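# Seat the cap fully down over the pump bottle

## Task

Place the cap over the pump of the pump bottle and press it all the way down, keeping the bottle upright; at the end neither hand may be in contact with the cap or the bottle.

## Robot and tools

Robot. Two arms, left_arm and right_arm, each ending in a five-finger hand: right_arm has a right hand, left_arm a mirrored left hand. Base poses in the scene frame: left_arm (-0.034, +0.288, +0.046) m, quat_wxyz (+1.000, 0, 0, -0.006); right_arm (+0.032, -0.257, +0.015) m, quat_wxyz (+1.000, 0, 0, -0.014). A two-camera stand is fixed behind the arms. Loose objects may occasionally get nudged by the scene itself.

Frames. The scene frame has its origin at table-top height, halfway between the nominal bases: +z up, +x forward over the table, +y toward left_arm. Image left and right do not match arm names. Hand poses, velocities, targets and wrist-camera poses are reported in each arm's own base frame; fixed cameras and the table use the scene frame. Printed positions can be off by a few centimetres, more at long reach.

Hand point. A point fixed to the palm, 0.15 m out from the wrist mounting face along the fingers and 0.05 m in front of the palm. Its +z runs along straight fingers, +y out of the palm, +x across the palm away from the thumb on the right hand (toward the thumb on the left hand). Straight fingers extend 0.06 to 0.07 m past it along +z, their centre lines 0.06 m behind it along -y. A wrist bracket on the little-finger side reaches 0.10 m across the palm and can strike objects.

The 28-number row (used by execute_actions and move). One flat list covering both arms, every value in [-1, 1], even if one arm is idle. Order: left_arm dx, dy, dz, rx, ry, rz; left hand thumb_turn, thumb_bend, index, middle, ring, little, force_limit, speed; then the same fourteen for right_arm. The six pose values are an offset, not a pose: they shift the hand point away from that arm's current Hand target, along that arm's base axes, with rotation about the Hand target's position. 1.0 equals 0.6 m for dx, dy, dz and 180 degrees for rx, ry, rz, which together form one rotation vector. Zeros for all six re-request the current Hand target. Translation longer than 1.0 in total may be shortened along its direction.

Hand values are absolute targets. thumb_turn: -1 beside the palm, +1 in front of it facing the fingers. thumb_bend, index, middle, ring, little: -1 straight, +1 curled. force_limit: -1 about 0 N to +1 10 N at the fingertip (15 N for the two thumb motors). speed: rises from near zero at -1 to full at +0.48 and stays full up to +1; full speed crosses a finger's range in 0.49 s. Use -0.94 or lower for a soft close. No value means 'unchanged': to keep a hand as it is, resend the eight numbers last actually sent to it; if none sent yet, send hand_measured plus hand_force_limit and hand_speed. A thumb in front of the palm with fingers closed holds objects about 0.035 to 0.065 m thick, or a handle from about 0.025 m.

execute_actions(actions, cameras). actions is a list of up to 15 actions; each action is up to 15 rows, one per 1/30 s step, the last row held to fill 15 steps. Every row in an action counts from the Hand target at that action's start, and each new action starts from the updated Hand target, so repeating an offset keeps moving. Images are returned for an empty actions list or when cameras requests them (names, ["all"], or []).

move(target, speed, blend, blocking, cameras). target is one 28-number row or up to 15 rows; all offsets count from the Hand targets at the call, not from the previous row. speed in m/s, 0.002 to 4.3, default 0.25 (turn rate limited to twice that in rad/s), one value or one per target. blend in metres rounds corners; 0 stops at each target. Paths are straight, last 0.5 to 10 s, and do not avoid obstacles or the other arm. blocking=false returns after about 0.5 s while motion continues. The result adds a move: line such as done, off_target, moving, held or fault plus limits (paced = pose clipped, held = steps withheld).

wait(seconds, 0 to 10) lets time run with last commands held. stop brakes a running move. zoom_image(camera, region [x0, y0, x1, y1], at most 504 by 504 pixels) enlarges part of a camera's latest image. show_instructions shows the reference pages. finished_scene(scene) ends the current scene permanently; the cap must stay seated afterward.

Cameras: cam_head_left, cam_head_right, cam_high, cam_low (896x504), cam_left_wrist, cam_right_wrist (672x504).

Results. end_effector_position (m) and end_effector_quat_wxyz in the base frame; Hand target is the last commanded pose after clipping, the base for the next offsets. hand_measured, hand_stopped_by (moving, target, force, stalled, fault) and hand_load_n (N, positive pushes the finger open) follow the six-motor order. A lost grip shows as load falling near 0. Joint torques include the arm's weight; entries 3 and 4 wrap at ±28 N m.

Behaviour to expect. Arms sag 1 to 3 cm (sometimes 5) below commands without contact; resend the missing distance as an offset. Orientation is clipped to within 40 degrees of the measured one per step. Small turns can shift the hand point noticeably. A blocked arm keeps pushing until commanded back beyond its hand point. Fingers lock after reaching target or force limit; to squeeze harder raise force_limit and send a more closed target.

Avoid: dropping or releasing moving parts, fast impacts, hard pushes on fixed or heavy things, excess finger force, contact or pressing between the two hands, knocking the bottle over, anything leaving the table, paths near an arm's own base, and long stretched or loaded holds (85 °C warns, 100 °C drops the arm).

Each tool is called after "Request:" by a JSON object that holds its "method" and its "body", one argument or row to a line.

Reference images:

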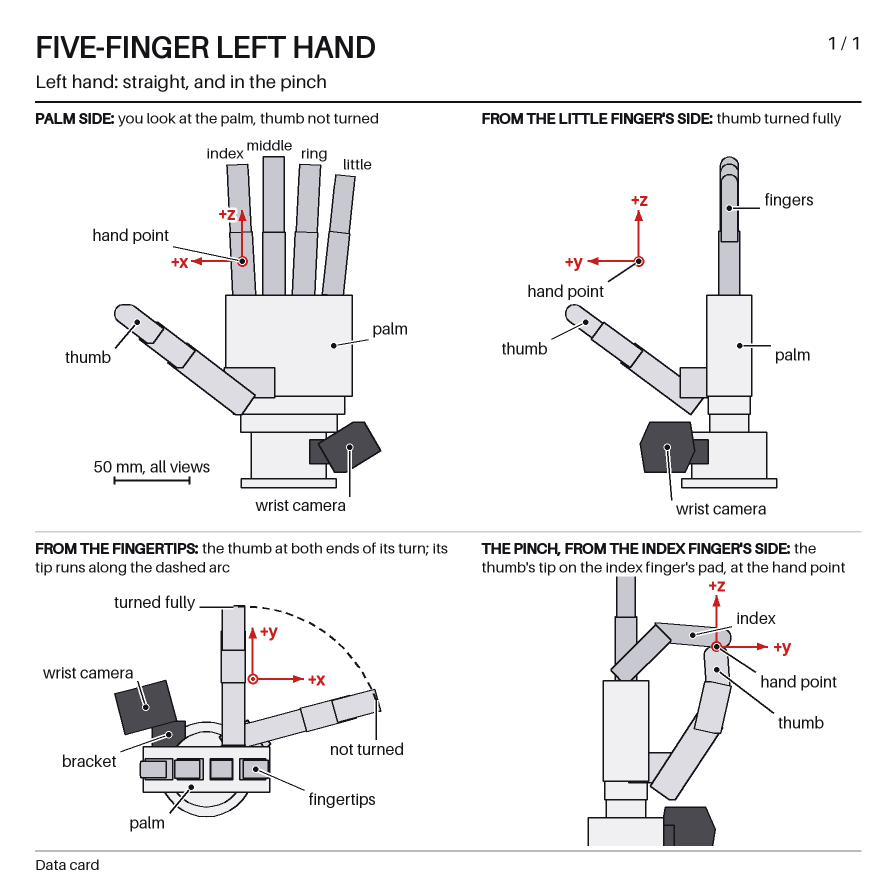

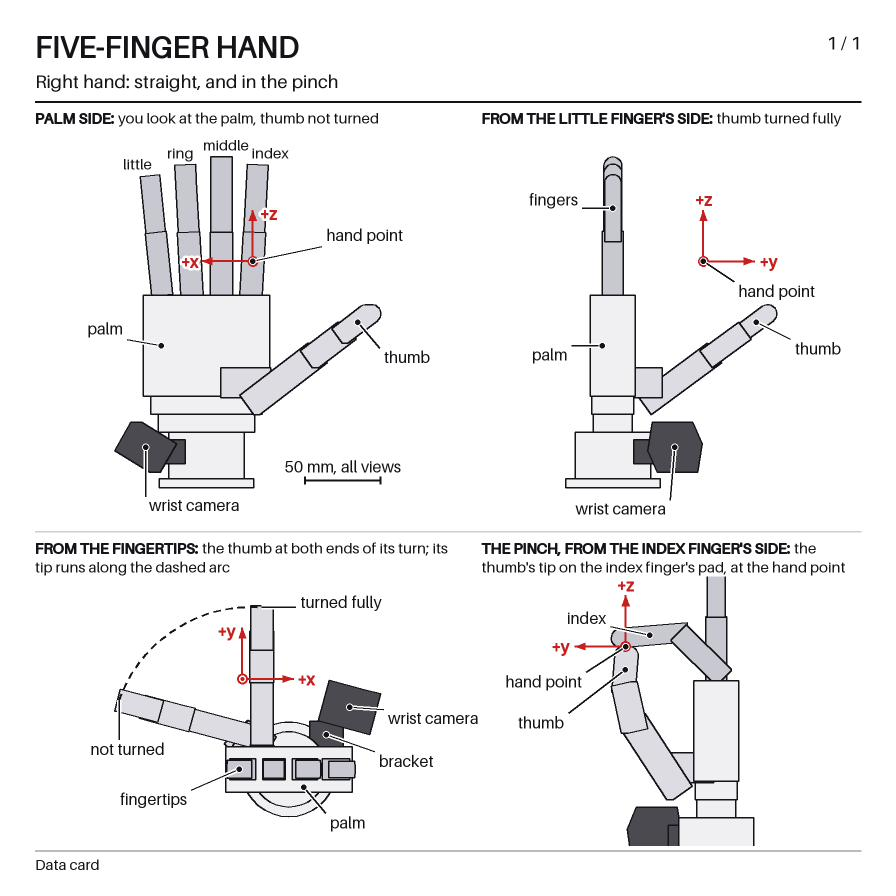

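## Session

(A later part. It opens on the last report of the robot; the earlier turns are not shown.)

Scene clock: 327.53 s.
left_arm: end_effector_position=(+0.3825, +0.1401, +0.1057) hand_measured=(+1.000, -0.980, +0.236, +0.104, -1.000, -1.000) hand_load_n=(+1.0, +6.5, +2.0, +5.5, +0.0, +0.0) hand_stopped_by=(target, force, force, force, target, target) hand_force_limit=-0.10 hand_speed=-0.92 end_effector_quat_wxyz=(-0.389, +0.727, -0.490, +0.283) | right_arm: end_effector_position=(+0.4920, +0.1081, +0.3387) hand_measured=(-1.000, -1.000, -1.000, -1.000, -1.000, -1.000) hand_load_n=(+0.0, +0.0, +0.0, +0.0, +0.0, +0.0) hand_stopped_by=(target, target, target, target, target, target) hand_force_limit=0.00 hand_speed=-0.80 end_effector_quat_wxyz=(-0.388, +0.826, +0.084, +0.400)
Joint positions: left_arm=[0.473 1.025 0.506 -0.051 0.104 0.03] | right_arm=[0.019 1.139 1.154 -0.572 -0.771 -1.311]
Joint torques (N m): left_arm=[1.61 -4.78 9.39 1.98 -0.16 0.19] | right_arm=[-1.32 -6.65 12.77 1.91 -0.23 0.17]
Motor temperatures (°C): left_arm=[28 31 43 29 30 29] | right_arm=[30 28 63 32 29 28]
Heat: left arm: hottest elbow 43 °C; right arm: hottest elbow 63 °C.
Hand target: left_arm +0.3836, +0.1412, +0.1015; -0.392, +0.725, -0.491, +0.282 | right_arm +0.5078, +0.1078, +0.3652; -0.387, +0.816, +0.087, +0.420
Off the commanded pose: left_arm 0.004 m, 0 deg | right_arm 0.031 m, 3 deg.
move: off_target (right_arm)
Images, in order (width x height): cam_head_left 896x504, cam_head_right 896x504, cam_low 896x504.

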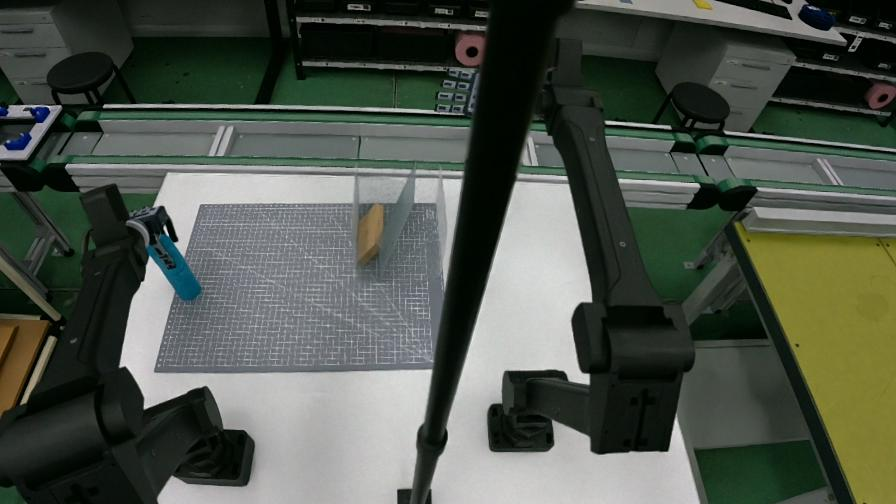

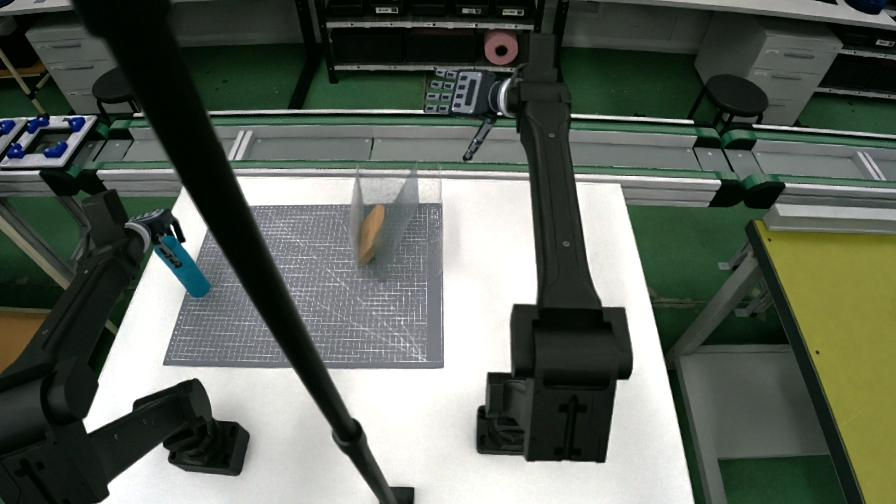

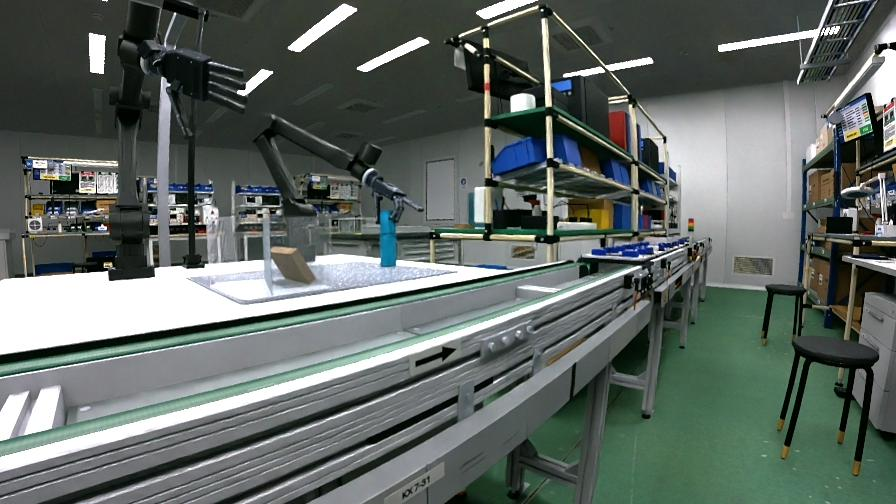

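Request:
{"method": "move", "body": {
  "target": [
    [0,0,0.0,0,0,0,1,-1,-0.1,-0.1,-1,-1,-0.1,-0.8,0,0,0,0,0,0,-1,-1,-1,-1,-1,-1,0,-0.8]
  ],
  "speed": 0.03,
  "cameras": ["cam_head_left","cam_low","cam_head_right"]
}}

Request:
{"method": "zoom_image", "body": {
  "camera": "cam_head_left",
  "region": [130, 210, 210, 310]
}}

Request:
{"method": "zoom_image", "body": {
  "camera": "cam_low",
  "region": [360, 170, 420, 280]
}}

Scene clock: 332.07 s.
left_arm: end_effector_position=(+0.3827, +0.1405, +0.1059) hand_measured=(+1.000, -1.000, -0.100, -0.100, -1.000, -1.000) hand_load_n=(+0.0, +0.0, +0.0, +0.0, +0.0, +0.0) hand_stopped_by=(target, target, target, target, target, target) hand_force_limit=-0.10 hand_speed=-0.80 end_effector_quat_wxyz=(-0.390, +0.727, -0.489, +0.283) | right_arm: end_effector_position=(+0.4920, +0.1081, +0.3387) hand_measured=(-1.000, -1.000, -1.000, -1.000, -1.000, -1.000) hand_load_n=(+0.0, +0.0, -0.5, +0.0, +0.0, +0.5) hand_stopped_by=(target, target, target, target, target, target) hand_force_limit=0.00 hand_speed=-0.80 end_effector_quat_wxyz=(-0.388, +0.826, +0.084, +0.400)
Joint positions: left_arm=[0.473 1.025 0.506 -0.05 0.103 0.03] | right_arm=[0.019 1.139 1.154 -0.572 -0.771 -1.311]
Joint torques (N m): left_arm=[1.49 -5.13 9.4 1.95 -0.08 0.2] | right_arm=[-1.26 -6.77 12.75 1.91 -0.21 0.2]
Motor temperatures (°C): left_arm=[28 31 43 29 30 29] | right_arm=[30 28 63 32 29 28]
Heat: left arm: hottest elbow 43 °C; right arm: hottest elbow 63 °C.
Hand target: left_arm +0.3836, +0.1411, +0.1014; -0.392, +0.725, -0.491, +0.282 | right_arm +0.5078, +0.1078, +0.3652; -0.387, +0.816, +0.087, +0.420
Off the commanded pose: left_arm 0.005 m, 0 deg | right_arm 0.031 m, 3 deg.
move: off_target (right_arm)
Images, in order (width x height): cam_head_left 896x504, cam_head_right 896x504, cam_low 896x504.

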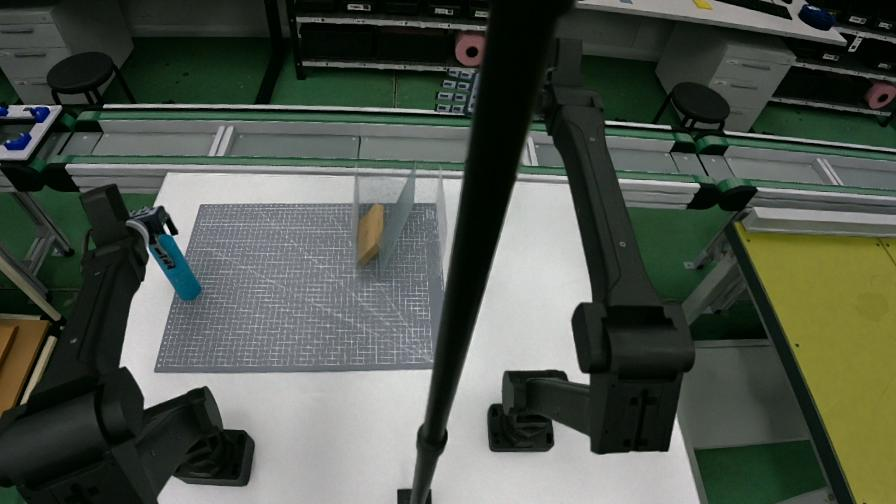

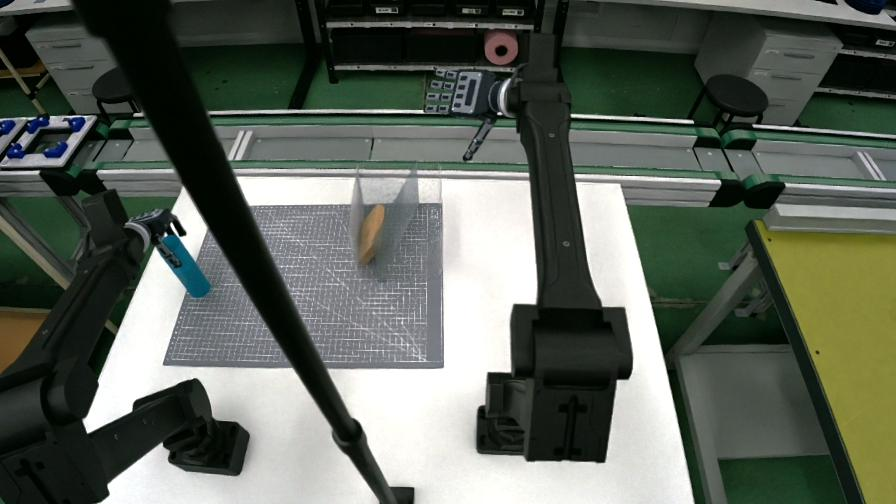

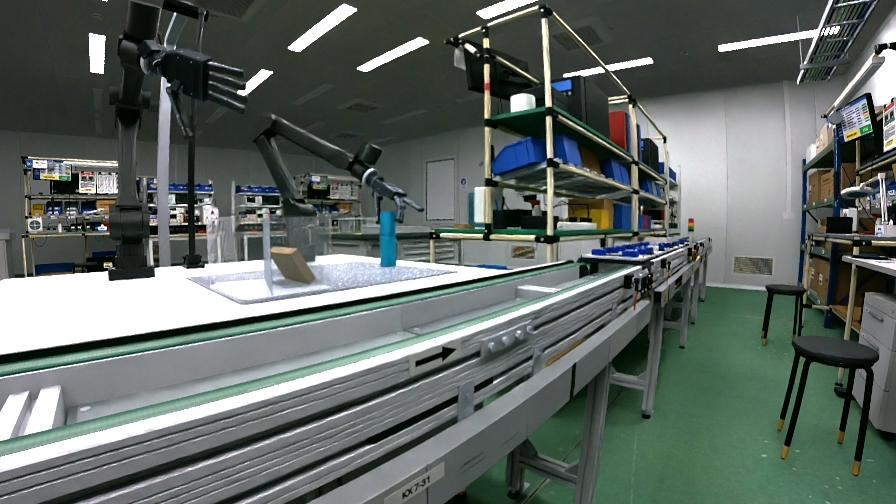

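Scaled by 5.040.

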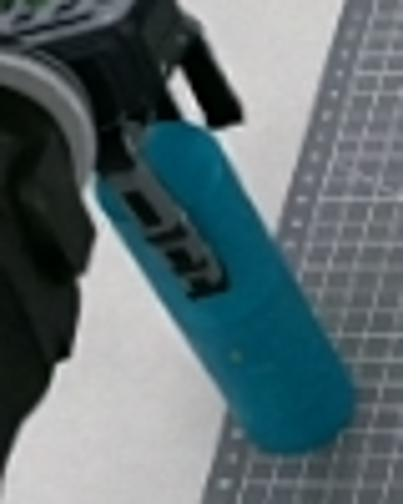

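Scaled by 4.582.

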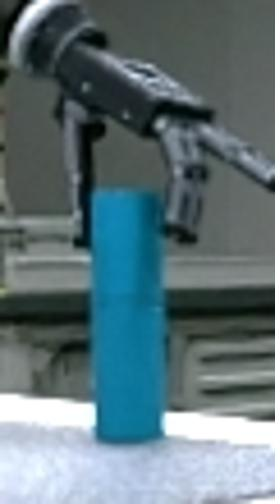

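Request:
{"method": "move", "body": {
  "target": [
    [0,0,0,0,0,0,1,-1,-0.9,-0.9,-1,-1,-0.1,-0.8,0,0,0,0,0,0,-1,-1,-1,-1,-1,-1,0,-0.8],
    [0.005,0.002,0.25,0,0,0,1,-1,-0.9,-0.9,-1,-1,-0.1,-0.8,0,0,0,0,0,0,-1,-1,-1,-1,-1,-1,0,-0.8]
  ],
  "speed": 0.12,
  "cameras": ["cam_head_left","cam_low","cam_high"]
}}

Request:
{"method": "zoom_image", "body": {
  "camera": "cam_head_left",
  "region": [130, 210, 210, 310]
}}

Request:
{"method": "zoom_image", "body": {
  "camera": "cam_low",
  "region": [360, 170, 420, 280]
}}

Request:
{"method": "zoom_image", "body": {
  "camera": "cam_high",
  "region": [490, 360, 600, 440]
}}

Scene clock: 339.70 s.
left_arm: end_effector_position=(+0.3727, +0.1356, +0.2103) hand_measured=(+1.000, -1.000, -0.900, -0.900, -1.000, -1.000) hand_load_n=(+0.0, +0.0, +0.0, +0.0, +0.0, +0.0) hand_stopped_by=(target, target, target, target, target, target) hand_force_limit=-0.10 hand_speed=-0.80 end_effector_quat_wxyz=(-0.364, +0.741, -0.496, +0.268) | right_arm: end_effector_position=(+0.4920, +0.1081, +0.3387) hand_measured=(-1.000, -1.000, -1.000, -1.000, -1.000, -1.000) hand_load_n=(+0.0, +0.0, +0.0, +0.0, +0.0, +0.0) hand_stopped_by=(target, target, target, target, target, target) hand_force_limit=0.00 hand_speed=-0.80 end_effector_quat_wxyz=(-0.388, +0.826, +0.084, +0.400)
Joint positions: left_arm=[0.473 0.899 0.761 -0.5 0.102 0.03] | right_arm=[0.019 1.139 1.154 -0.572 -0.771 -1.311]
Joint torques (N m): left_arm=[1.44 -6.01 17.4 0.8 -0.09 0.18] | right_arm=[-0.97 -6.95 12.7 1.94 -0.23 0.18]
Motor temperatures (°C): left_arm=[28 31 43 29 30 29] | right_arm=[30 28 63 32 29 28]
Heat: left arm: hottest elbow 43 °C; right arm: hottest elbow 63 °C.
Hand target: left_arm +0.3866, +0.1424, +0.2514; -0.392, +0.725, -0.491, +0.282 | right_arm +0.5078, +0.1078, +0.3652; -0.387, +0.816, +0.087, +0.420
Off the commanded pose: left_arm 0.044 m, 4 deg | right_arm 0.031 m, 3 deg.
move: off_target (left_arm, right_arm)
Images, in order (width x height): cam_head_left 896x504, cam_high 896x504, cam_low 896x504.

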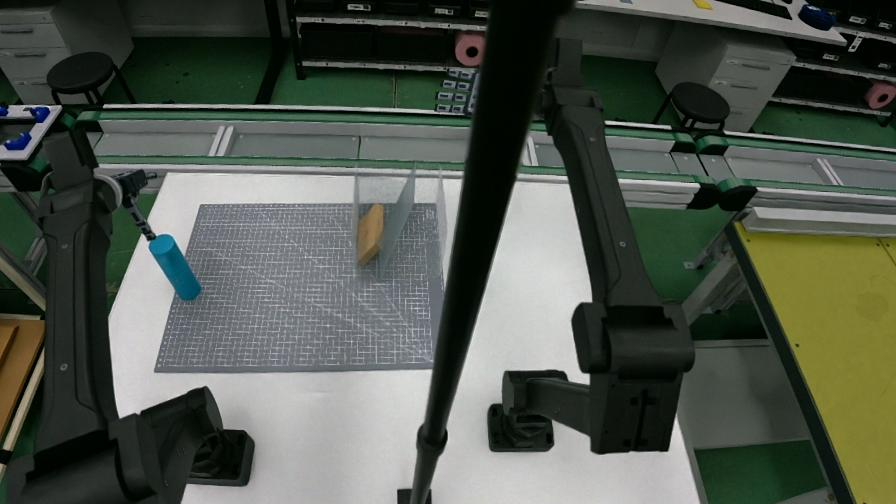

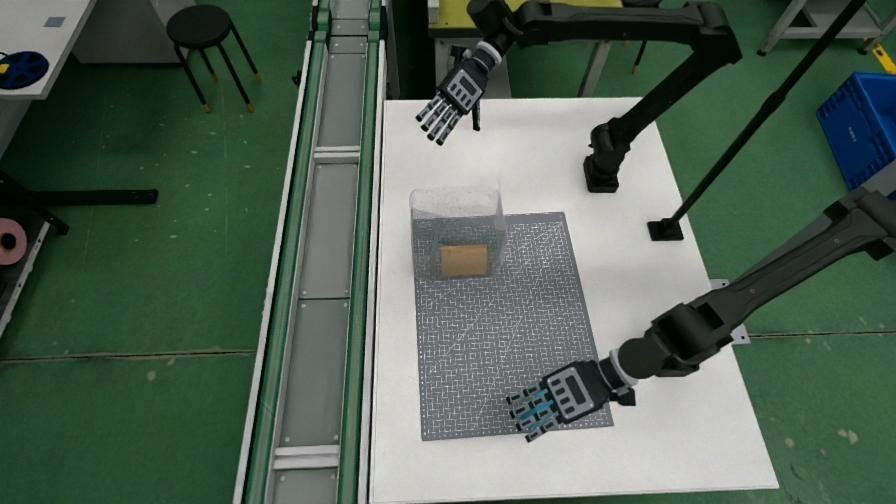

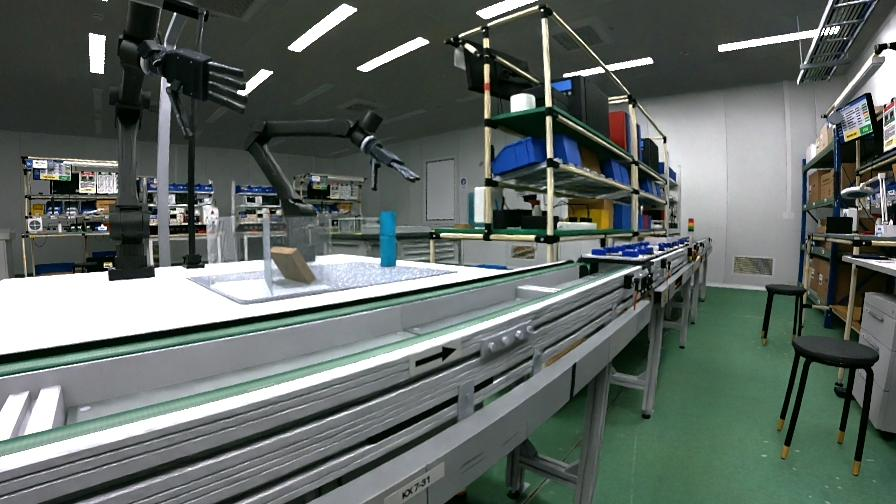

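Scaled by 5.040.

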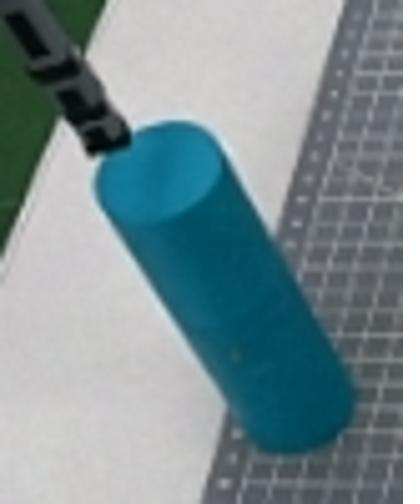

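Scaled by 4.582.

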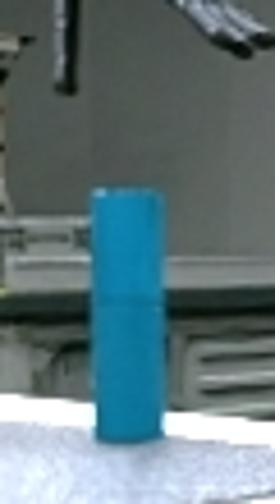

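Scaled by 4.582.

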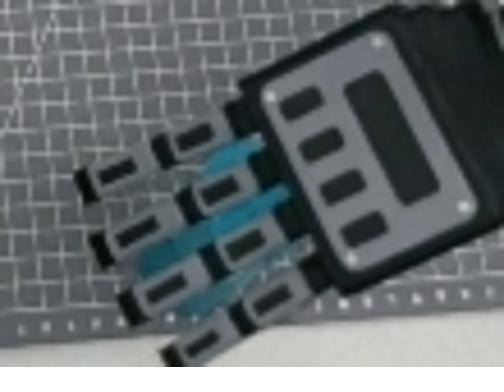

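Cap is seated flush, bottle is upright, and the hand is clear.

Request:
{"method": "finished_scene", "body": {
  "scene": 3
}}

The scene is finished: the task was done.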